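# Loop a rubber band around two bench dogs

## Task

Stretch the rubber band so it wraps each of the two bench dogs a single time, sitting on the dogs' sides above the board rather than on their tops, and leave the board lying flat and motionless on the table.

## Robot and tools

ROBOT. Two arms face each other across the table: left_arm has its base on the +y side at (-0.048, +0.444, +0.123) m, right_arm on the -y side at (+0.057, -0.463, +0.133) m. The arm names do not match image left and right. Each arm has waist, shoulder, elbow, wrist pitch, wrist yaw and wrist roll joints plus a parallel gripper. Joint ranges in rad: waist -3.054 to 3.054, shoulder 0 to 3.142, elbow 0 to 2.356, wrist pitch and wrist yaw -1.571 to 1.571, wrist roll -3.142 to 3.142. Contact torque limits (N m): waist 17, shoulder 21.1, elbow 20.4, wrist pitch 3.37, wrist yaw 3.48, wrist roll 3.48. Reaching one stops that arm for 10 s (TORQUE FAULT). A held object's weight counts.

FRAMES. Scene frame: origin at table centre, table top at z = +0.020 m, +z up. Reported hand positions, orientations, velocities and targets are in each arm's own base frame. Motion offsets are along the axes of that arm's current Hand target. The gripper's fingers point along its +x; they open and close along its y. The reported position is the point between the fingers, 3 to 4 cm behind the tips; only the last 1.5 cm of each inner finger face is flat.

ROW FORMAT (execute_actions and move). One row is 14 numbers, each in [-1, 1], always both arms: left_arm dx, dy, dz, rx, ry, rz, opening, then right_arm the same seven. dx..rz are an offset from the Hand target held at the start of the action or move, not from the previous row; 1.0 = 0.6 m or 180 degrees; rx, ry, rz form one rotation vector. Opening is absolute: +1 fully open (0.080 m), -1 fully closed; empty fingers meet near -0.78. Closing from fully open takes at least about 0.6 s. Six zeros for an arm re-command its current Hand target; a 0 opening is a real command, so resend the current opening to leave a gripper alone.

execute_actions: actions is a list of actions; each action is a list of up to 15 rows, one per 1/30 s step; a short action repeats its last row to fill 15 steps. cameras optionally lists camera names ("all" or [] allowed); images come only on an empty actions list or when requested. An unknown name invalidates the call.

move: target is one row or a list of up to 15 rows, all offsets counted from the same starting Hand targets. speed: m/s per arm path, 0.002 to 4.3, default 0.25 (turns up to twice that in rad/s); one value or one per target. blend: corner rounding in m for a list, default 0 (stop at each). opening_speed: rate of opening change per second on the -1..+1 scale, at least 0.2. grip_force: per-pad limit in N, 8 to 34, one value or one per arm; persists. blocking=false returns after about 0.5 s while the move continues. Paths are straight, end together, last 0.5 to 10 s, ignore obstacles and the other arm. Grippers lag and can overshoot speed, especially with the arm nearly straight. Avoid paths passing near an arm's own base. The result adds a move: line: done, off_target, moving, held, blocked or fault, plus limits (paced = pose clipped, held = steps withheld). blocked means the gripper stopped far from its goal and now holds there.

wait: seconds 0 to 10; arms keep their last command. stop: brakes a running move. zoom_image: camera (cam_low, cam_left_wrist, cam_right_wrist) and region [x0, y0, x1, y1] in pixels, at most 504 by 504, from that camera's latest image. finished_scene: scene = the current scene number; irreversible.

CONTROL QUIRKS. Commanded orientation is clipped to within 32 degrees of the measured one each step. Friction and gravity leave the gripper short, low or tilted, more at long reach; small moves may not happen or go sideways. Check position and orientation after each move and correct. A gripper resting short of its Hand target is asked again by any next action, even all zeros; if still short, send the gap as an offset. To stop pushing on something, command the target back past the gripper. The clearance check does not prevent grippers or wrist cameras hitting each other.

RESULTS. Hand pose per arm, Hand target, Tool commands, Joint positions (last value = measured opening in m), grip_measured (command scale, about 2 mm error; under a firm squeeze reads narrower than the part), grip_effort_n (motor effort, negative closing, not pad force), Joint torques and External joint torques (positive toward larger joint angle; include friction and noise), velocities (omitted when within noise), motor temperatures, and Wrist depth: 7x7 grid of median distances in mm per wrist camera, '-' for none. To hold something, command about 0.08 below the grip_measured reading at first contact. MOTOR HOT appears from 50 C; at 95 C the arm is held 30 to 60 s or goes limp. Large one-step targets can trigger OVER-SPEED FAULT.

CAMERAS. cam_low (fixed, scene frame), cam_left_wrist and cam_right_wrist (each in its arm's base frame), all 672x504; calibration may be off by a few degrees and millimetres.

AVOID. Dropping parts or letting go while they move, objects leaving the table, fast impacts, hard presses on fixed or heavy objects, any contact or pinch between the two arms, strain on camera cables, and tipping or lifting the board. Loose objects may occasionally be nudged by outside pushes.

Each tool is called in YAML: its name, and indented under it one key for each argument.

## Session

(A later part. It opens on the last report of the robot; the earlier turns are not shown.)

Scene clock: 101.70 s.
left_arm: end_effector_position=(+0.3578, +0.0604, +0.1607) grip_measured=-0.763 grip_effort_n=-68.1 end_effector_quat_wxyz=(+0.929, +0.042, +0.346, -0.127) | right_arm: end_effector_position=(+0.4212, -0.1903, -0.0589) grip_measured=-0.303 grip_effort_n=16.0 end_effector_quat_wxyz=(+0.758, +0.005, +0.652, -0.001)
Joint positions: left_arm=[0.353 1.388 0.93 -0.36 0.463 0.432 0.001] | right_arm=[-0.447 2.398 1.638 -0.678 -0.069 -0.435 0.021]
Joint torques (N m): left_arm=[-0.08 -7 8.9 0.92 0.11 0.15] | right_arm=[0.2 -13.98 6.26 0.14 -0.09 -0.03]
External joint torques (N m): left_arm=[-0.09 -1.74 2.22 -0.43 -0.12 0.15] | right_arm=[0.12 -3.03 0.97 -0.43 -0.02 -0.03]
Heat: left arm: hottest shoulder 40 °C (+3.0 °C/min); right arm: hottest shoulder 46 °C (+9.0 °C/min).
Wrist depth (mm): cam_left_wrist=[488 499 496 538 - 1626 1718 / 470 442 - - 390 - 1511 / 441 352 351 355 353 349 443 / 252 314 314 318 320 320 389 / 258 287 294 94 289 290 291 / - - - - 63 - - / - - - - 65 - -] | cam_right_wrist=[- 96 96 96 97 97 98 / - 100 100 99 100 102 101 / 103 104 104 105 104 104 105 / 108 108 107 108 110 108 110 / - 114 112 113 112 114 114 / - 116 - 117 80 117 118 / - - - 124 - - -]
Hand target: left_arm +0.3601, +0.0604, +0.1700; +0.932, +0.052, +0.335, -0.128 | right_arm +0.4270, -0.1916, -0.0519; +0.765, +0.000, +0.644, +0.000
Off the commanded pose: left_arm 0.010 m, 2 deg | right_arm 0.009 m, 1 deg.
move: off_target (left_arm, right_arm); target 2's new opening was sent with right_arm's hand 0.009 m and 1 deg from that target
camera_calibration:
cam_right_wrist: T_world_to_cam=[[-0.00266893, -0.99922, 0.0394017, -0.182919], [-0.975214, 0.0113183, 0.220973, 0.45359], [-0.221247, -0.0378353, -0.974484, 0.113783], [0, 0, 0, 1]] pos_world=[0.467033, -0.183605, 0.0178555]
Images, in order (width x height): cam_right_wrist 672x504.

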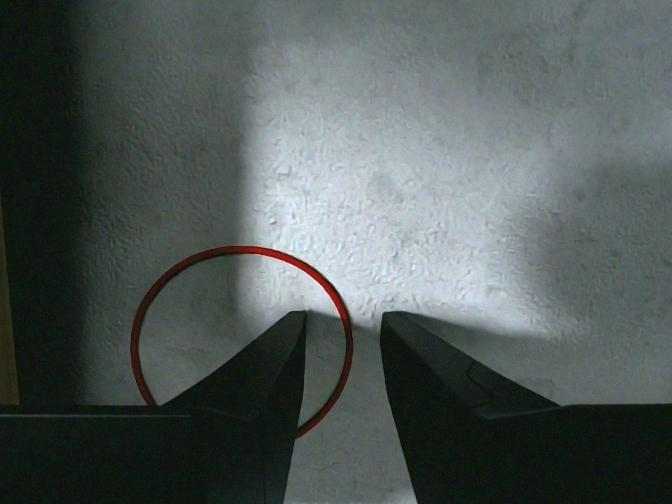

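move:
  target:
    - [0,0,0,0,0,0,-0.9,-0.0115,0.007,-0.0118,0,0,0,-0.3]
    - [0,0,0,0,0,0,-0.9,0.0275,0.007,-0.0170,0,0,0,-0.3]
  speed: 0.05
  cameras: ["cam_right_wrist"]

zoom_image:
  camera: "cam_right_wrist"
  region: [250, 220, 450, 400]

Scene clock: 107.10 s.
left_arm: end_effector_position=(+0.3578, +0.0604, +0.1607) grip_measured=-0.763 grip_effort_n=-68.1 end_effector_quat_wxyz=(+0.929, +0.042, +0.346, -0.127) | right_arm: end_effector_position=(+0.4239, -0.1916, -0.0591) grip_measured=-0.303 grip_effort_n=15.1 end_effector_quat_wxyz=(+0.771, -0.003, +0.637, -0.006)
Joint positions: left_arm=[0.353 1.388 0.93 -0.36 0.463 0.432 0.001] | right_arm=[-0.447 2.378 1.593 -0.608 -0.069 -0.437 0.021]
Joint torques (N m): left_arm=[-0.29 -6.95 8.96 0.89 0.09 0.21] | right_arm=[0.4 -10.82 3.7 0.67 -0.1 0.04]
External joint torques (N m): left_arm=[-0.25 -1.65 2.26 -0.47 -0.15 0.2] | right_arm=[0.39 -0.1 -1.52 0.05 -0.03 0.04]
Heat: left arm: hottest shoulder 40 °C (+3.0 °C/min); right arm: hottest shoulder 47 °C (+9.1 °C/min).
Wrist depth (mm): cam_left_wrist=[494 485 494 570 - 1902 1718 / - 467 - - 378 458 1459 / 420 352 353 353 356 348 - / 260 316 315 318 319 320 379 / 280 287 293 93 291 291 330 / - - - - 63 - - / - - - - 65 - -] | cam_right_wrist=[- 98 98 99 100 100 101 / - 101 102 - 103 104 104 / 104 105 105 106 106 107 108 / 107 107 108 110 110 110 112 / - 112 112 113 113 115 116 / - - - 117 80 118 119 / - - - 122 - - -]
Hand target: left_arm +0.3601, +0.0604, +0.1700; +0.932, +0.052, +0.335, -0.128 | right_arm +0.4198, -0.1874, -0.0698; +0.765, +0.000, +0.644, +0.000
Off the commanded pose: left_arm 0.010 m, 2 deg | right_arm 0.012 m, 1 deg.
move: off_target (left_arm, right_arm)
camera_calibration:
cam_right_wrist: T_world_to_cam=[[-0.00318522, -0.998247, 0.0590954, -0.182557], [-0.983451, 0.013832, 0.180643, 0.457872], [-0.181144, -0.0575421, -0.981772, 0.0929914], [0, 0, 0, 1]] pos_world=[0.466558, -0.18322, 0.0193731]
Images, in order (width x height): cam_right_wrist 672x504.

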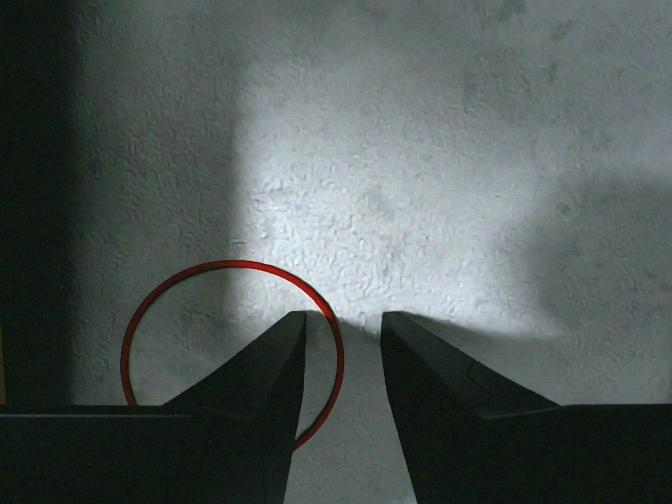

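Scaled by 2.520 from the camera's 672x504 image, which has a finer 960x720 frame.

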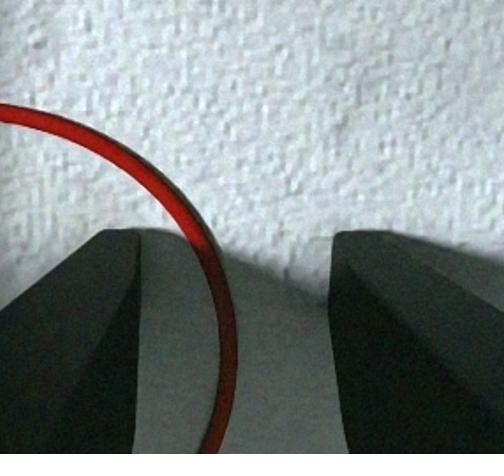

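move:
  target:
    - [0,0,0,0,0,0,-0.9,-0.044,0.0075,-0.0008,0,0,0,-0.3]
    - [0,0,0,0,0,0,-0.9,0.0018,0.0075,-0.0087,0,0,0,-0.3]
  speed: 0.06
  cameras: ["cam_right_wrist"]

zoom_image:
  camera: "cam_right_wrist"
  region: [250, 220, 450, 400]

Scene clock: 113.57 s.
left_arm: end_effector_position=(+0.3578, +0.0604, +0.1607) grip_measured=-0.763 grip_effort_n=-68.1 end_effector_quat_wxyz=(+0.929, +0.042, +0.346, -0.127) | right_arm: end_effector_position=(+0.4197, -0.1874, -0.0600) grip_measured=-0.303 grip_effort_n=14.7 end_effector_quat_wxyz=(+0.772, -0.007, +0.635, -0.004)
Joint positions: left_arm=[0.353 1.388 0.93 -0.36 0.463 0.432 0.001] | right_arm=[-0.443 2.359 1.552 -0.582 -0.069 -0.44 0.021]
Joint torques (N m): left_arm=[-0.14 -6.99 8.97 0.89 0.11 0.18] | right_arm=[0.29 -10.28 3.49 0.6 -0.06 0.15]
External joint torques (N m): left_arm=[-0.12 -1.69 2.28 -0.47 -0.12 0.18] | right_arm=[0.28 0.47 -1.82 -0.06 0.01 0.14]
Motor temperatures (°C): left_arm=[23 40 35 28 27 24] | right_arm=[21 50 32 26 27 28]
Heat: left arm: hottest shoulder 40 °C (+2.0 °C/min); right arm: hottest shoulder 50 °C (+10.1 °C/min). Fold the right arm in close to its base, or ease its load, before you think long.
Wrist depth (mm): cam_left_wrist=[490 486 515 - - 568 1718 / 477 453 - 478 394 - 1500 / - 343 350 353 354 353 - / 253 315 316 319 319 320 - / 268 288 293 93 291 290 296 / - - - - 63 - - / - - - - 65 - -] | cam_right_wrist=[- 98 99 99 100 100 101 / - 101 102 - 103 104 105 / 104 104 105 106 106 107 108 / 107 107 108 110 110 111 112 / - 111 112 113 113 115 116 / - - - 116 80 118 119 / - - - 121 - - -]
Hand target: left_arm +0.3601, +0.0604, +0.1700; +0.932, +0.052, +0.335, -0.128 | right_arm +0.4148, -0.1829, -0.0718; +0.765, +0.000, +0.644, +0.000
Off the commanded pose: left_arm 0.010 m, 2 deg | right_arm 0.014 m, 2 deg.
MOTOR HOT: joint 2 (shoulder) of the right arm reports 50 °C; the controller stops that arm at 95 °C. To cool a motor, set the load down, stop pushing, or move to a pose that needs little force.
move: off_target (left_arm, right_arm)
camera_calibration:
cam_right_wrist: T_world_to_cam=[[0.00377767, -0.998098, 0.0615322, -0.181155], [-0.984208, 0.00717876, 0.176869, 0.45274], [-0.176974, -0.0612286, -0.982309, 0.0890788], [0, 0, 0, 1]] pos_world=[0.46204, -0.178606, 0.0185741]
Images, in order (width x height): cam_right_wrist 672x504.

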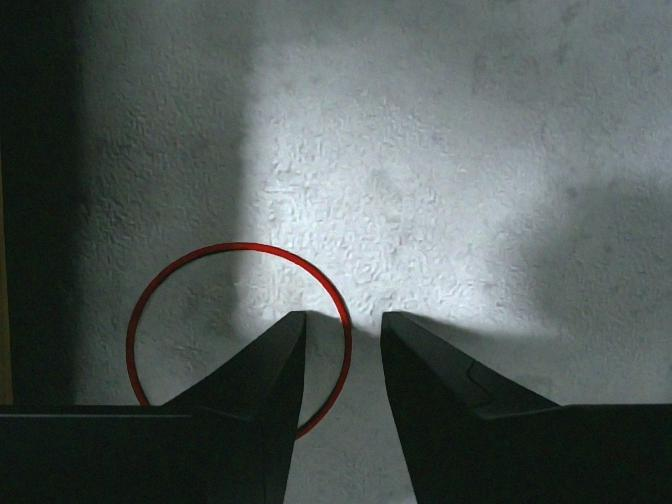

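Scaled by 2.520 from the camera's 672x504 image, which has a finer 960x720 frame.

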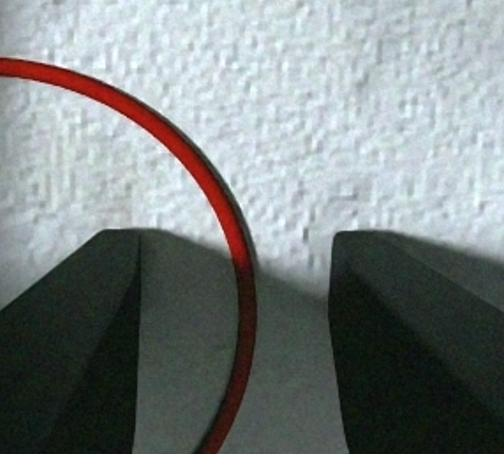

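move:
  target: [0,0,0,0,0,0,-0.9,0,0,0,0,0,0,-1]
  opening_speed: 0.8
  cameras: ["cam_right_wrist"]

Scene clock: 116.27 s.
left_arm: end_effector_position=(+0.3578, +0.0604, +0.1607) grip_measured=-0.763 grip_effort_n=-68.1 end_effector_quat_wxyz=(+0.929, +0.042, +0.346, -0.127) | right_arm: end_effector_position=(+0.4196, -0.1876, -0.0600) grip_measured=-0.756 grip_effort_n=-83.5 end_effector_quat_wxyz=(+0.772, -0.007, +0.635, -0.005)
Joint positions: left_arm=[0.353 1.388 0.93 -0.36 0.463 0.432 0.001] | right_arm=[-0.443 2.359 1.552 -0.582 -0.067 -0.44 0.001]
Joint torques (N m): left_arm=[-0.2 -6.97 8.99 0.89 0.12 0.16] | right_arm=[0.36 -10.33 3.6 0.56 -0.12 0.14]
External joint torques (N m): left_arm=[-0.22 -1.66 2.29 -0.46 -0.11 0.16] | right_arm=[0.38 0.26 -1.58 -0.07 -0.05 0.14]
Heat: left arm: hottest shoulder 40 °C (+2.0 °C/min); right arm: hottest shoulder 50 °C (+10.1 °C/min). Fold the right arm in close to its base, or ease its load, before you think long.
Wrist depth (mm): cam_left_wrist=[489 489 505 - - 1652 1652 / - - - - 400 - 1602 / - 343 353 352 354 353 - / 259 313 314 317 318 320 - / 254 286 294 93 290 290 283 / - - - - 63 - - / - - - - 65 - -] | cam_right_wrist=[- 98 99 99 100 101 102 / - 101 102 - 104 104 105 / 104 104 105 106 107 107 109 / 107 107 108 110 111 111 113 / - 111 112 112 114 115 116 / - 114 - 74 - 118 120 / - - - - - - -]
Hand target: left_arm +0.3601, +0.0604, +0.1700; +0.932, +0.052, +0.335, -0.128 | right_arm +0.4148, -0.1829, -0.0718; +0.765, +0.000, +0.644, +0.000
Off the commanded pose: left_arm 0.010 m, 2 deg | right_arm 0.014 m, 2 deg.
MOTOR HOT: still on. Joint 2 (shoulder) of the right arm reports 50 °C.
move: off_target (left_arm, right_arm)
camera_calibration:
cam_right_wrist: T_world_to_cam=[[0.00360244, -0.998015, 0.0628674, -0.181278], [-0.984103, 0.00762484, 0.177435, 0.452765], [-0.177562, -0.0625072, -0.982122, 0.0891063], [0, 0, 0, 1]] pos_world=[0.462042, -0.178801, 0.0185734]
Images, in order (width x height): cam_right_wrist 672x504.

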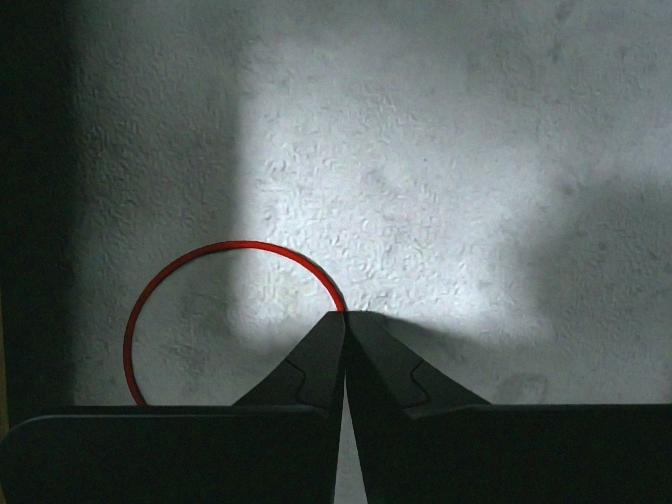

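move:
  target: [0,0,0,0,0,0,-0.9,-0.23,0,0.040,0,0,0,-1]
  speed: 0.12
  cameras: ["cam_low","cam_right_wrist"]

zoom_image:
  camera: "cam_low"
  region: [190, 190, 330, 305]

Scene clock: 119.70 s.
left_arm: end_effector_position=(+0.3578, +0.0604, +0.1607) grip_measured=-0.763 grip_effort_n=-68.1 end_effector_quat_wxyz=(+0.929, +0.042, +0.346, -0.127) | right_arm: end_effector_position=(+0.4104, -0.1831, +0.0601) grip_measured=-0.756 grip_effort_n=-83.5 end_effector_quat_wxyz=(+0.757, +0.001, +0.653, +0.002)
Joint positions: left_arm=[0.353 1.388 0.93 -0.36 0.463 0.432 0.001] | right_arm=[-0.442 2.185 1.772 -1.026 -0.067 -0.44 0.001]
Joint torques (N m): left_arm=[-0.21 -7.04 8.94 0.9 0.11 0.18] | right_arm=[0.16 -13.64 7.2 0.1 -0.12 0.13]
External joint torques (N m): left_arm=[-0.21 -1.7 2.18 -0.47 -0.12 0.17] | right_arm=[0.3 -3.31 1.28 -0.47 -0.07 0.13]
Heat: left arm: hottest shoulder 40 °C (+2.0 °C/min); right arm: hottest shoulder 50 °C (+9.0 °C/min). Fold the right arm in close to its base, or ease its load, before you think long.
Wrist depth (mm): cam_left_wrist=[471 491 501 511 - 1522 1746 / - - 488 - 376 - 1602 / 419 350 352 355 355 359 410 / 365 315 314 317 318 320 385 / - 287 293 93 289 292 338 / - - - - 63 - - / - - - - 65 - -] | cam_right_wrist=[159 159 204 206 206 205 211 / 165 165 211 214 214 214 964 / 172 171 220 223 224 220 1034 / 179 179 231 232 232 228 1068 / 186 187 239 239 243 242 1138 / 193 193 - 74 75 233 1155 / - - - - - - -]
Hand target: left_arm +0.3601, +0.0604, +0.1700; +0.932, +0.052, +0.335, -0.128 | right_arm +0.4149, -0.1829, +0.0682; +0.765, +0.000, +0.644, +0.000
Off the commanded pose: left_arm 0.010 m, 2 deg | right_arm 0.009 m, 1 deg.
MOTOR HOT: still on. Joint 2 (shoulder) of the right arm reports 50 °C.
move: off_target (left_arm, right_arm)
camera_calibration:
cam_right_wrist: T_world_to_cam=[[0.00633086, -0.999135, 0.0411097, -0.184255], [-0.974997, 0.00296447, 0.222197, 0.41504], [-0.222127, -0.0414886, -0.974135, 0.227382], [0, 0, 0, 1]] pos_world=[0.456337, -0.175892, 0.136854]
Images, in order (width x height): cam_low 672x504, cam_right_wrist 672x504.

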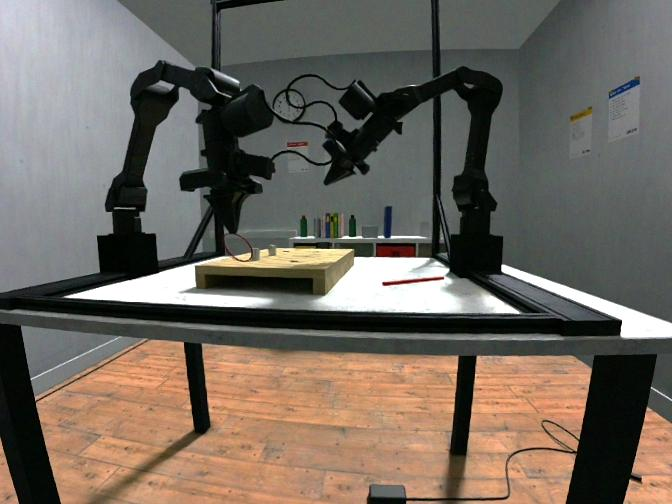

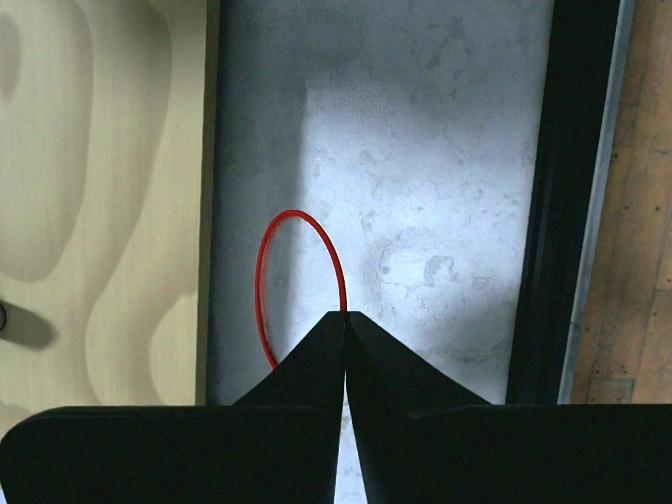

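Scaled by 3.600 from the camera's 672x504 image, which has a finer 960x720 frame.

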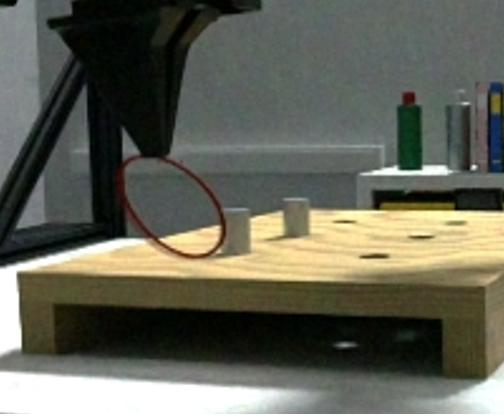

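move:
  target: [0,0,0,0,0,0,-0.9,-0.033,0.388,-0.043,0,0,0,-1]
  speed: 0.18
  cameras: ["all"]

zoom_image:
  camera: "cam_low"
  region: [190, 190, 330, 305]

zoom_image:
  camera: "cam_left_wrist"
  region: [120, 100, 440, 320]

Scene clock: 138.67 s.
left_arm: end_effector_position=(+0.3578, +0.0598, +0.1606) grip_measured=-0.763 grip_effort_n=-68.1 end_effector_quat_wxyz=(+0.928, +0.043, +0.347, -0.128) | right_arm: end_effector_position=(+0.3879, +0.0515, +0.0807) grip_measured=-0.756 grip_effort_n=-83.5 end_effector_quat_wxyz=(+0.763, -0.003, +0.646, +0.004)
Joint positions: left_arm=[0.352 1.388 0.93 -0.362 0.463 0.433 0.001] | right_arm=[0.14 1.917 1.453 -0.942 0.02 0.128 0.001]
Joint torques (N m): left_arm=[-0.11 -7.04 8.87 0.97 0.12 0.14] | right_arm=[-0.15 -11.94 4.6 0.12 0.04 0.14]
External joint torques (N m): left_arm=[-0.12 -1.73 2.11 -0.41 -0.11 0.14] | right_arm=[-0.19 -3.33 -1.39 -0.52 0.03 0.14]
Heat: left arm: hottest shoulder 41 °C (+2.0 °C/min); right arm: hottest shoulder 53 °C (+8.0 °C/min). Fold the right arm in close to its base, or ease its load, before you think long.
Wrist depth (mm): cam_left_wrist=[146 164 113 121 500 567 1678 / 427 450 218 440 389 464 1490 / 415 350 351 353 354 359 425 / 367 316 317 317 319 321 368 / 343 287 293 94 290 291 300 / - - - - 63 - - / - - - - 65 - -] | cam_right_wrist=[179 179 182 184 185 187 189 / 185 186 188 190 192 194 196 / 192 192 195 197 199 201 204 / 201 200 202 204 206 209 213 / 206 208 210 210 215 218 224 / 213 215 - 74 75 225 285 / - - - - - - -]
Hand target: left_arm +0.3602, +0.0604, +0.1700; +0.932, +0.052, +0.335, -0.128 | right_arm +0.3859, +0.0499, +0.0833; +0.765, +0.000, +0.644, +0.000
Off the commanded pose: left_arm 0.010 m, 2 deg | right_arm 0.004 m, 1 deg.
MOTOR HOT: still on. Joint 2 (shoulder) of the right arm reports 53 °C.
move: off_target (left_arm)
camera_calibration:
cam_left_wrist: T_world_to_cam=[[-0.29519, -0.955408, 0.00765723, 0.170196], [-0.829483, 0.252289, -0.498305, 0.391365], [0.474153, -0.153446, -0.866968, 0.0574019], [0, 0, 0, 1]] pos_world=[0.347654, 0.0726773, 0.243482]
cam_right_wrist: T_world_to_cam=[[0.0133814, -0.998934, 0.0441822, 0.0463836], [-0.978826, -0.00406032, 0.204653, 0.391055], [-0.204256, -0.0459852, -0.977837, 0.245792], [0, 0, 0, 1]] pos_world=[0.432359, 0.0592248, 0.158264]

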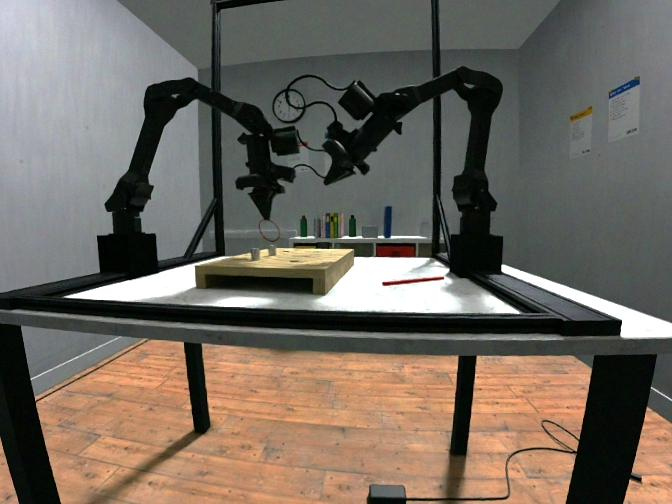

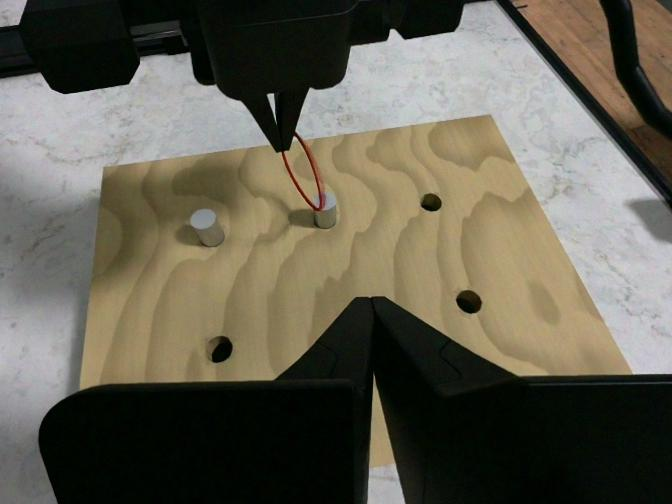

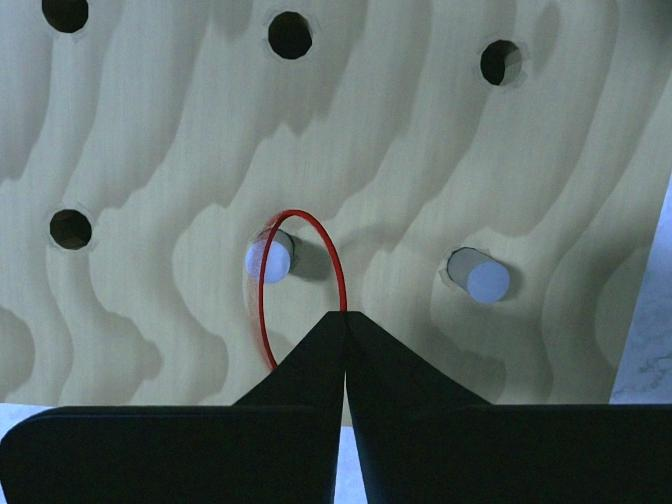

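Scaled by 3.600 from the camera's 672x504 image, which has a finer 960x720 frame.

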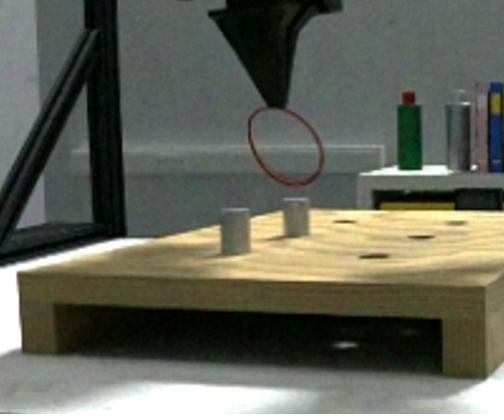

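Scaled by 1.575 from the camera's 672x504 image, which has a finer 960x720 frame.

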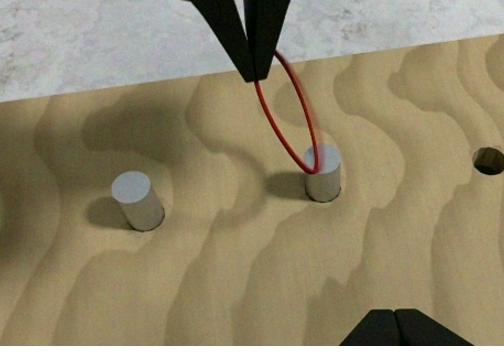

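move:
  target: [0,0,0,0,0,0,-0.9,0.0425,0.0167,0.001,0,0,0,-1]
  speed: 0.1
  cameras: ["cam_left_wrist","cam_low","cam_right_wrist"]

zoom_image:
  camera: "cam_low"
  region: [230, 210, 310, 280]

zoom_image:
  camera: "cam_left_wrist"
  region: [180, 100, 400, 250]

Scene clock: 150.03 s.
left_arm: end_effector_position=(+0.3578, +0.0598, +0.1606) grip_measured=-0.763 grip_effort_n=-68.1 end_effector_quat_wxyz=(+0.928, +0.043, +0.347, -0.128) | right_arm: end_effector_position=(+0.3925, +0.0606, +0.0657) grip_measured=-0.756 grip_effort_n=-83.5 end_effector_quat_wxyz=(+0.769, +0.000, +0.639, +0.005)
Joint positions: left_arm=[0.352 1.388 0.93 -0.362 0.463 0.433 0.001] | right_arm=[0.161 1.938 1.418 -0.867 0.022 0.153 0.001]
Joint torques (N m): left_arm=[-0.17 -6.87 8.95 0.95 0.12 0.14] | right_arm=[0.36 -9.14 4.43 0.86 0.04 0.16]
External joint torques (N m): left_arm=[-0.19 -1.57 2.2 -0.42 -0.11 0.14] | right_arm=[0.42 -0.58 -1.39 0.21 0.02 0.16]
Motor temperatures (°C): left_arm=[23 41 37 28 27 24] | right_arm=[21 56 32 25 26 28]
Heat: left arm: hottest shoulder 41 °C (+1.0 °C/min); right arm: hottest shoulder 56 °C (+10.2 °C/min). Fold the right arm in close to its base, or ease its load, before you think long.
Wrist depth (mm): cam_left_wrist=[478 165 126 127 181 574 1678 / - 171 143 143 387 453 1490 / - 344 350 345 355 356 - / 368 315 318 319 318 321 365 / 336 288 293 94 291 292 338 / - - - - 63 - - / - - - - 65 - -] | cam_right_wrist=[169 168 169 173 172 174 175 / 172 174 175 176 178 181 181 / 177 179 181 182 185 187 188 / 185 186 187 188 192 193 195 / 191 191 193 194 198 200 203 / 196 198 - 74 75 206 209 / - - - - - - -]
Hand target: left_arm +0.3602, +0.0604, +0.1700; +0.932, +0.052, +0.335, -0.128 | right_arm +0.3908, +0.0599, +0.0582; +0.765, +0.000, +0.644, +0.000
Off the commanded pose: left_arm 0.010 m, 2 deg | right_arm 0.008 m, 1 deg.
MOTOR HOT: still on. Joint 2 (shoulder) of the right arm reports 56 °C.
move: off_target (left_arm)
camera_calibration:
cam_left_wrist: T_world_to_cam=[[-0.29519, -0.955408, 0.00765723, 0.170196], [-0.829483, 0.252289, -0.498305, 0.391365], [0.474153, -0.153446, -0.866968, 0.0574019], [0, 0, 0, 1]] pos_world=[0.347654, 0.0726773, 0.243482]
cam_right_wrist: T_world_to_cam=[[0.00991518, -0.999196, 0.0388481, 0.0578341], [-0.982481, -0.00250434, 0.186345, 0.401191], [-0.186098, -0.0400152, -0.981716, 0.225098], [0, 0, 0, 1]] pos_world=[0.435479, 0.0677996, 0.143975]

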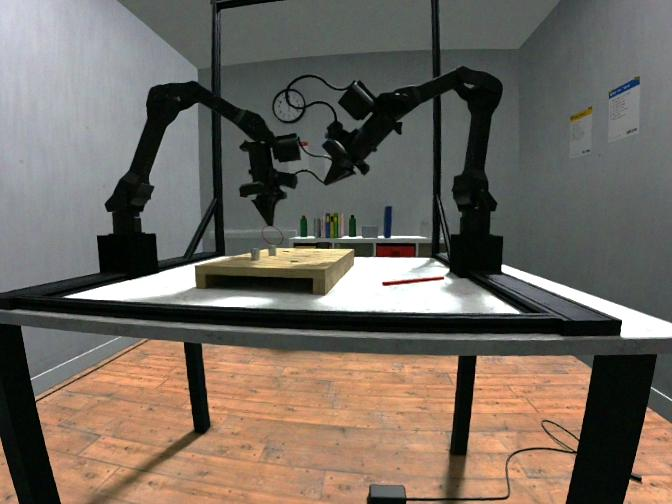

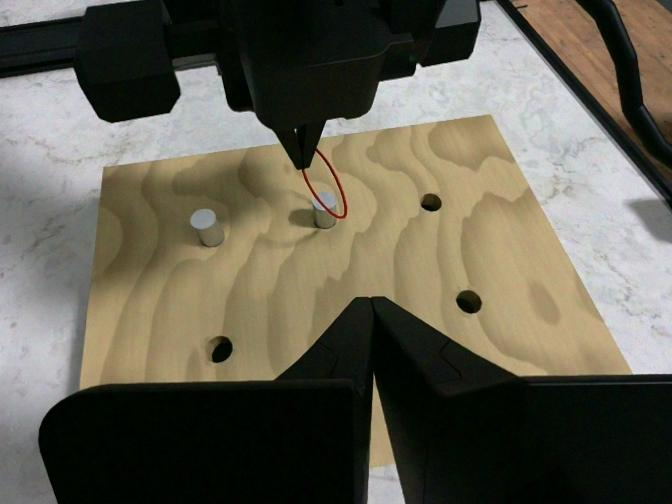

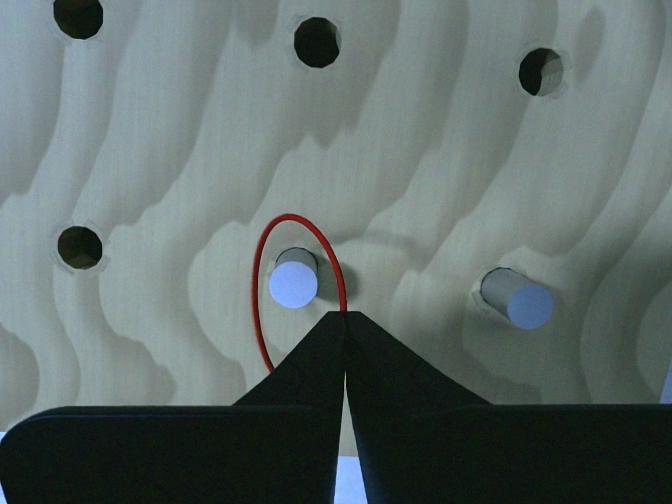

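Scaled by 6.300 from the camera's 672x504 image, which has a finer 960x720 frame.

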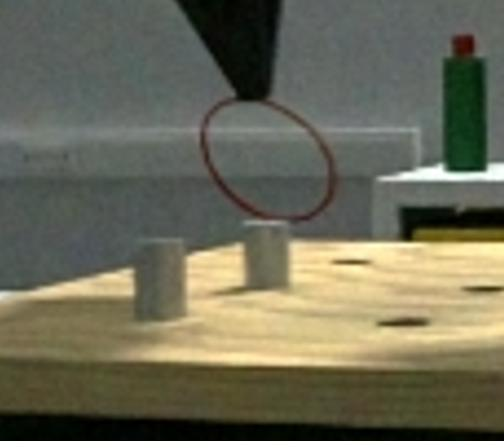

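Scaled by 2.291 from the camera's 672x504 image, which has a finer 960x720 frame.

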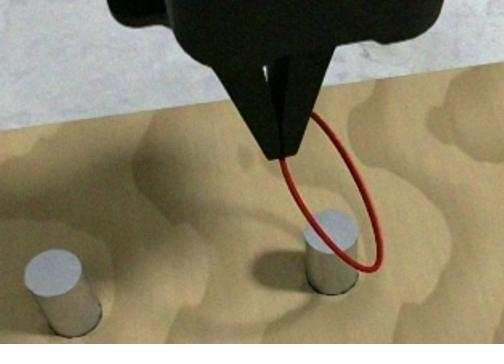

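move:
  target:
    - [0,0,0,0,0,0,-0.9,0,0.0167,0,0,0,0,-1]
    - [0,0,0,0,0,0,-0.9,0.047,0.0167,-0.0085,0,0,0,-1]
  speed: 0.1
  blend: 0.003
  cameras: ["cam_left_wrist","cam_low","cam_right_wrist"]

zoom_image:
  camera: "cam_low"
  region: [230, 210, 310, 280]

zoom_image:
  camera: "cam_left_wrist"
  region: [180, 100, 400, 250]

Scene clock: 162.40 s.
left_arm: end_effector_position=(+0.3578, +0.0598, +0.1606) grip_measured=-0.763 grip_effort_n=-68.1 end_effector_quat_wxyz=(+0.928, +0.043, +0.347, -0.128) | right_arm: end_effector_position=(+0.3929, +0.0709, +0.0372) grip_measured=-0.756 grip_effort_n=-83.5 end_effector_quat_wxyz=(+0.769, +0.000, +0.639, +0.005)
Joint positions: left_arm=[0.352 1.388 0.93 -0.362 0.463 0.433 0.001] | right_arm=[0.188 1.981 1.36 -0.766 0.026 0.179 0.001]
Joint torques (N m): left_arm=[-0.18 -7.12 8.95 0.97 0.13 0.12] | right_arm=[0.19 -9.11 4 0.86 0.05 0.15]
External joint torques (N m): left_arm=[-0.15 -1.83 2.24 -0.39 -0.1 0.12] | right_arm=[0.2 -0.36 -1.71 0.19 0.03 0.15]
Heat: left arm: hottest shoulder 41 °C (+1.0 °C/min); right arm: hottest shoulder 53 °C (+7.1 °C/min). Fold the right arm in close to its base, or ease its load, before you think long.
Wrist depth (mm): cam_left_wrist=[- 503 159 160 156 1665 1746 / 462 188 200 151 217 396 1511 / - 345 345 337 355 358 424 / - 316 315 318 317 320 367 / - 287 293 93 289 291 339 / - - - - 63 - - / - - - - 65 - -] | cam_right_wrist=[141 142 143 146 146 147 150 / 145 146 147 149 150 152 154 / 150 151 152 154 157 157 159 / 157 156 158 159 161 164 165 / 161 162 163 135 167 167 170 / 166 166 - 74 75 174 177 / - - - - - - -]
Hand target: left_arm +0.3602, +0.0604, +0.1700; +0.932, +0.052, +0.335, -0.128 | right_arm +0.3907, +0.0699, +0.0297; +0.765, +0.000, +0.644, +0.000
Off the commanded pose: left_arm 0.010 m, 2 deg | right_arm 0.008 m, 1 deg.
MOTOR HOT: still on. Joint 2 (shoulder) of the right arm reports 53 °C.
move: off_target (left_arm); blend cut to 0 m at target 1
camera_calibration:
cam_left_wrist: T_world_to_cam=[[-0.29519, -0.955408, 0.00765723, 0.170196], [-0.829483, 0.252289, -0.498305, 0.391365], [0.474153, -0.153446, -0.866968, 0.0574019], [0, 0, 0, 1]] pos_world=[0.347654, 0.0726773, 0.243482]
cam_right_wrist: T_world_to_cam=[[0.0104651, -0.999201, 0.038565, 0.0691204], [-0.982533, -0.00310934, 0.186061, 0.407121], [-0.185792, -0.0398385, -0.981781, 0.197488], [0, 0, 0, 1]] pos_world=[0.435978, 0.0781987, 0.115475]

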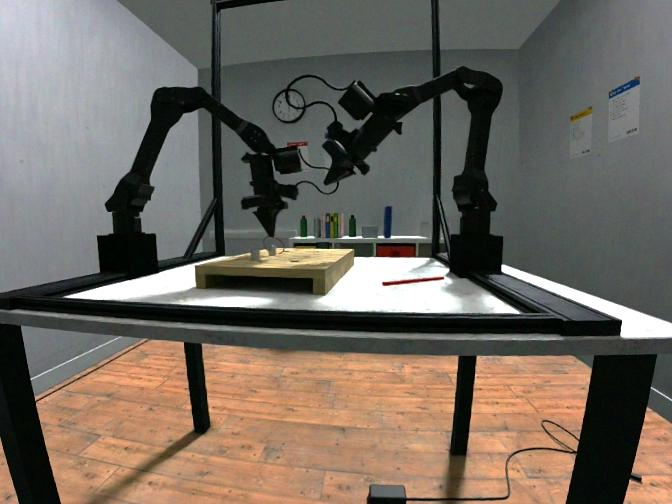

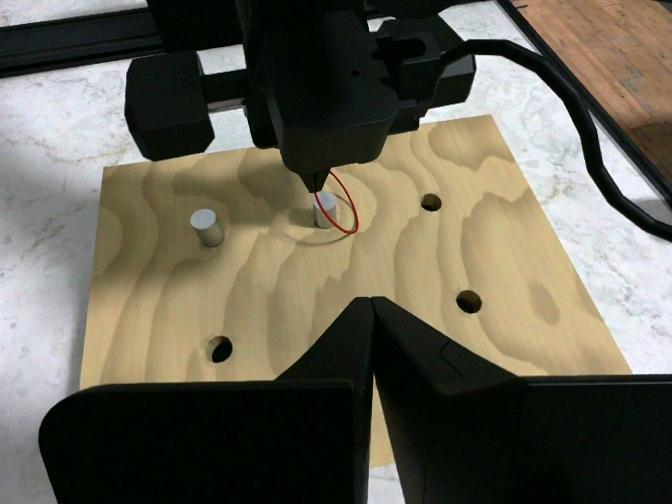

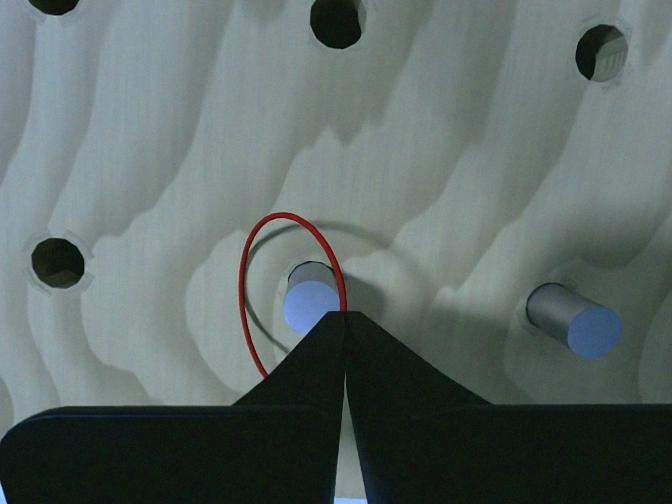

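Scaled by 6.300 from the camera's 672x504 image, which has a finer 960x720 frame.

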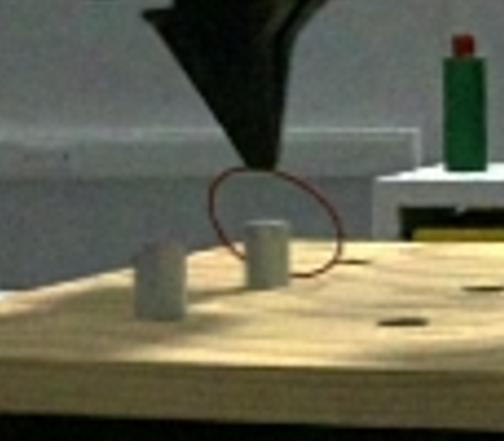

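Scaled by 2.291 from the camera's 672x504 image, which has a finer 960x720 frame.

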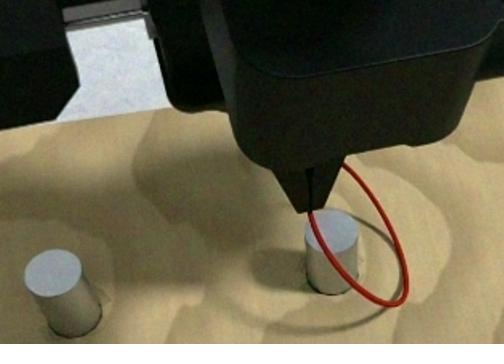

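move:
  target: [0,0,0,0,0,0,-0.9,-0.001,-0.075,-0.006,0,0,0,-1]
  speed: 0.1
  cameras: ["cam_left_wrist","cam_low","cam_right_wrist"]

zoom_image:
  camera: "cam_low"
  region: [230, 210, 310, 280]

zoom_image:
  camera: "cam_left_wrist"
  region: [180, 100, 400, 250]

Scene clock: 166.90 s.
left_arm: end_effector_position=(+0.3578, +0.0598, +0.1606) grip_measured=-0.763 grip_effort_n=-68.1 end_effector_quat_wxyz=(+0.928, +0.043, +0.347, -0.128) | right_arm: end_effector_position=(+0.3881, +0.0242, +0.0272) grip_measured=-0.756 grip_effort_n=-83.5 end_effector_quat_wxyz=(+0.762, +0.001, +0.648, -0.004)
Joint positions: left_arm=[0.352 1.388 0.93 -0.362 0.463 0.433 0.001] | right_arm=[0.068 1.976 1.312 -0.747 0.015 0.074 0.001]
Joint torques (N m): left_arm=[0.03 -6.97 8.86 0.95 0.1 0.13] | right_arm=[0.15 -12.29 3.86 0.81 -0.06 -0.1]
External joint torques (N m): left_arm=[0.05 -1.69 2.16 -0.41 -0.13 0.13] | right_arm=[0.15 -3.77 -1.64 0.21 -0.07 -0.1]
Heat: left arm: hottest shoulder 41 °C (+1.0 °C/min); right arm: hottest shoulder 52 °C (+5.0 °C/min). Fold the right arm in close to its base, or ease its load, before you think long.
Wrist depth (mm): cam_left_wrist=[- 95 101 90 526 1665 1746 / 196 195 158 169 133 - 1511 / 196 335 166 353 348 349 409 / - 315 311 318 317 319 87 / 336 289 293 93 289 286 281 / - - - - 63 - - / - - - - 65 - -] | cam_right_wrist=[130 131 132 134 136 138 138 / - 136 137 138 140 142 143 / 139 141 142 144 146 147 150 / 145 145 146 149 151 153 155 / 151 151 153 154 156 159 162 / 156 157 - 74 75 165 167 / - - - - - - -]
Hand target: left_arm +0.3602, +0.0604, +0.1700; +0.932, +0.052, +0.335, -0.128 | right_arm +0.3870, +0.0249, +0.0297; +0.765, +0.000, +0.644, +0.000
Off the commanded pose: left_arm 0.010 m, 2 deg | right_arm 0.003 m, 1 deg.
MOTOR HOT: still on. Joint 2 (shoulder) of the right arm reports 52 °C.
move: off_target (left_arm)
camera_calibration:
cam_left_wrist: T_world_to_cam=[[-0.29519, -0.955408, 0.00765723, 0.170196], [-0.829483, 0.252289, -0.498305, 0.391365], [0.474153, -0.153446, -0.866968, 0.0574019], [0, 0, 0, 1]] pos_world=[0.347654, 0.0726773, 0.243482]
cam_right_wrist: T_world_to_cam=[[-0.00402658, -0.998798, 0.0488581, 0.0282368], [-0.977663, 0.0141992, 0.209699, 0.401056], [-0.210141, -0.0469224, -0.976544, 0.194503], [0, 0, 0, 1]] pos_world=[0.433085, 0.0316347, 0.10446]

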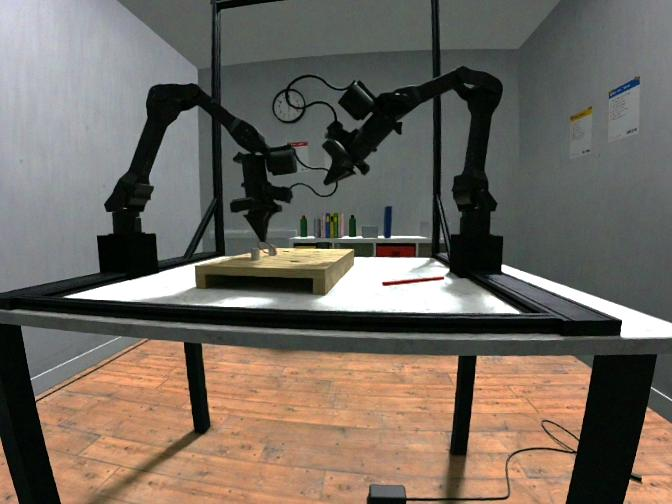

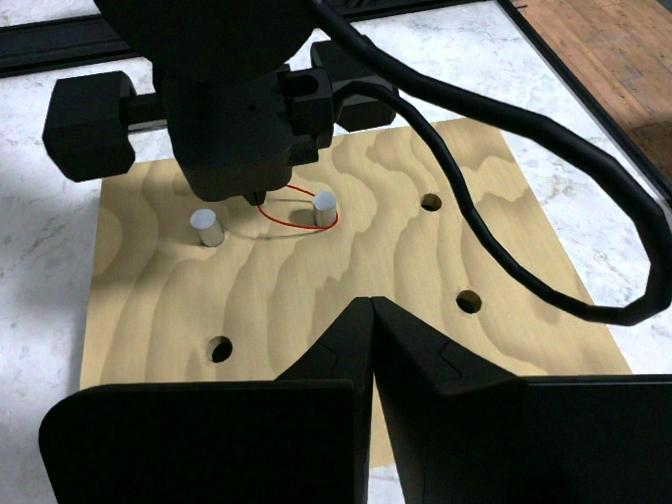

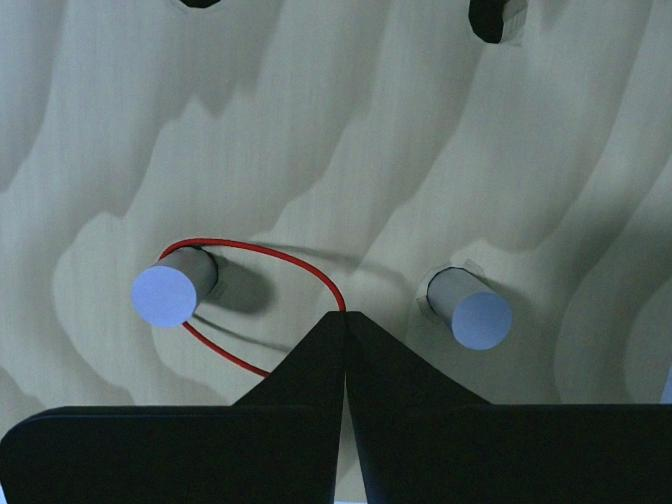

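Scaled by 6.300 from the camera's 672x504 image, which has a finer 960x720 frame.

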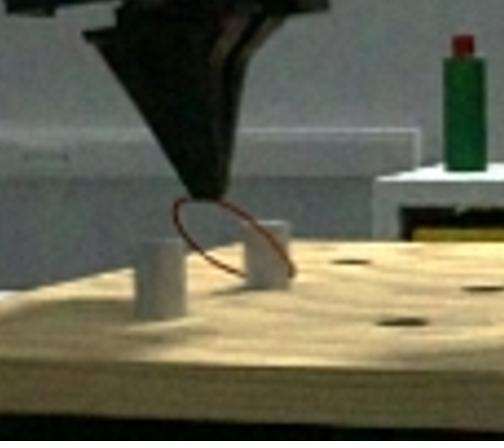

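Scaled by 2.291 from the camera's 672x504 image, which has a finer 960x720 frame.

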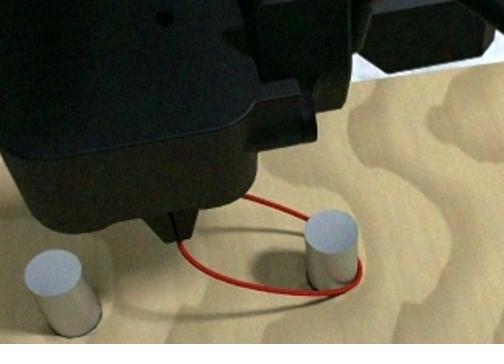

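move:
  target: [0,0,0,0,0,0,-0.9,0.0123,-0.113,-0.0325,0,0,0,-1]
  speed: 0.1
  cameras: ["cam_left_wrist","cam_low","cam_right_wrist"]

zoom_image:
  camera: "cam_low"
  region: [230, 210, 310, 280]

zoom_image:
  camera: "cam_right_wrist"
  region: [200, 200, 450, 390]

zoom_image:
  camera: "cam_left_wrist"
  region: [150, 100, 400, 270]

Scene clock: 178.60 s.
left_arm: end_effector_position=(+0.3578, +0.0598, +0.1606) grip_measured=-0.763 grip_effort_n=-68.1 end_effector_quat_wxyz=(+0.928, +0.043, +0.347, -0.128) | right_arm: end_effector_position=(+0.3705, -0.0361, +0.0161) grip_measured=-0.756 grip_effort_n=-83.5 end_effector_quat_wxyz=(+0.761, +0.003, +0.648, +0.009)
Joint positions: left_arm=[0.352 1.388 0.93 -0.362 0.463 0.433 0.001] | right_arm=[-0.111 1.94 1.212 -0.686 -0.035 -0.116 0.001]
Joint torques (N m): left_arm=[-0.04 -6.99 8.94 0.95 0.15 0.11] | right_arm=[-1.3 -11.81 3.84 0.71 0.33 -0.08]
External joint torques (N m): left_arm=[-0.04 -1.65 2.18 -0.42 -0.09 0.11] | right_arm=[-1.29 -3.66 -1.55 0.1 0.36 -0.08]
Heat: left arm: hottest shoulder 41 °C (+1.0 °C/min); right arm: hottest shoulder 53 °C (+3.0 °C/min). Fold the right arm in close to its base, or ease its load, before you think long.
Wrist depth (mm): cam_left_wrist=[172 187 496 535 527 549 1746 / 172 171 219 - 368 - 1490 / 163 176 345 353 350 372 430 / 364 313 310 311 320 319 - / 341 285 292 93 291 290 299 / 318 - - - 63 - - / - - - - 65 - -] | cam_right_wrist=[123 123 124 124 124 125 126 / 128 128 128 129 130 130 177 / 132 132 133 134 135 135 185 / 136 137 137 137 140 141 194 / 143 144 144 142 146 146 202 / 148 149 - 74 75 151 209 / - - - - - - -]
Hand target: left_arm +0.3602, +0.0604, +0.1700; +0.932, +0.052, +0.335, -0.128 | right_arm +0.3691, -0.0429, +0.0191; +0.765, +0.000, +0.644, +0.000
Off the commanded pose: left_arm 0.010 m, 2 deg | right_arm 0.007 m, 1 deg.
MOTOR HOT: still on. Joint 2 (shoulder) of the right arm reports 53 °C.
move: off_target (left_arm)
camera_calibration:
cam_left_wrist: T_world_to_cam=[[-0.29519, -0.955408, 0.00765723, 0.170196], [-0.829483, 0.252289, -0.498305, 0.391365], [0.474153, -0.153446, -0.866968, 0.0574019], [0, 0, 0, 1]] pos_world=[0.347654, 0.0726773, 0.243482]
cam_right_wrist: T_world_to_cam=[[0.012181, -0.999501, 0.0291325, -0.0373078], [-0.977582, -0.00577912, 0.210476, 0.38623], [-0.210202, -0.0310432, -0.977165, 0.177727], [0, 0, 0, 1]] pos_world=[0.415385, -0.0295399, 0.0934639]

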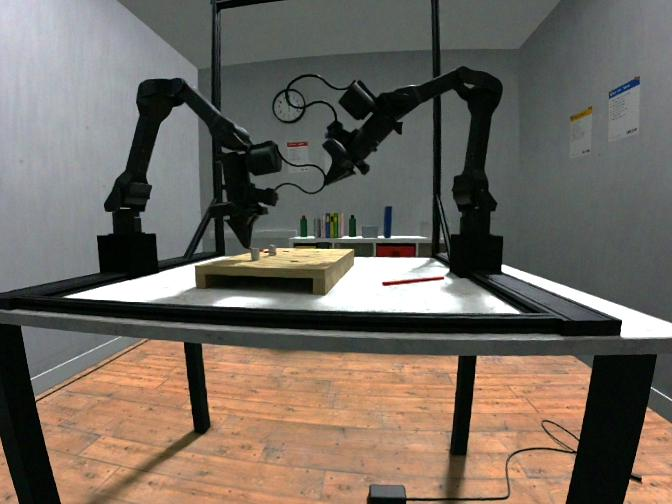

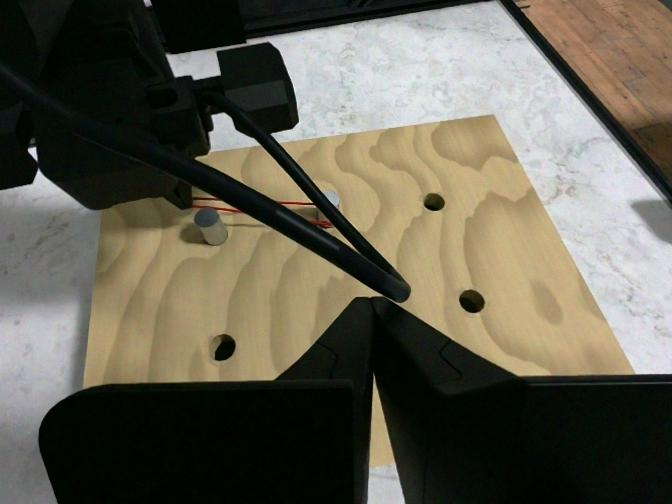

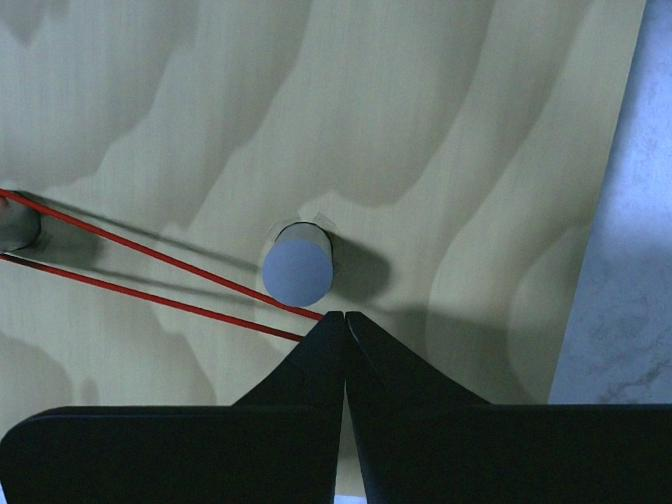

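Scaled by 6.300 from the camera's 672x504 image, which has a finer 960x720 frame.

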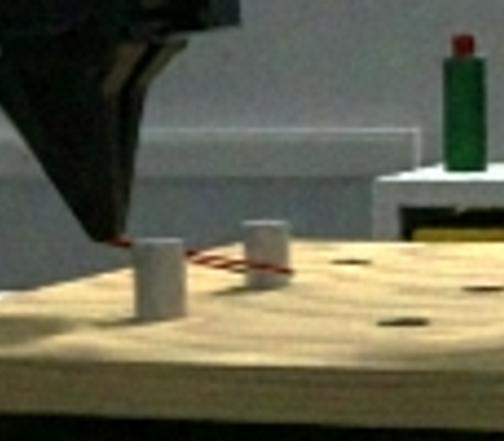

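Scaled by 2.016 from the camera's 672x504 image, which has a finer 960x720 frame.

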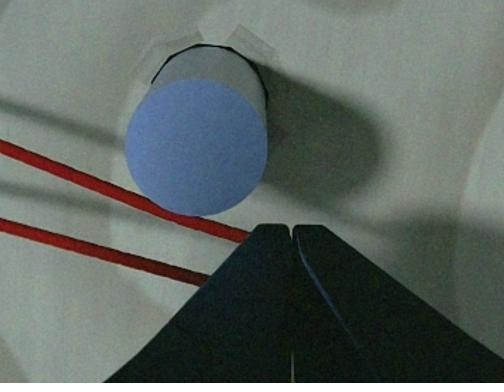

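Scaled by 2.016 from the camera's 672x504 image, which has a finer 960x720 frame.

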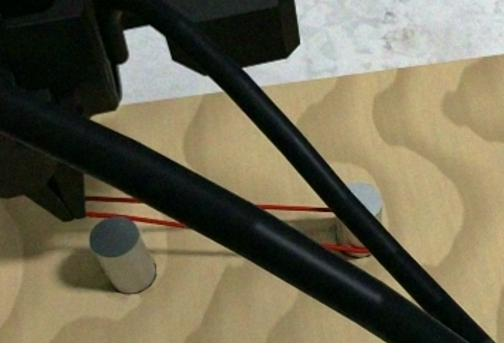

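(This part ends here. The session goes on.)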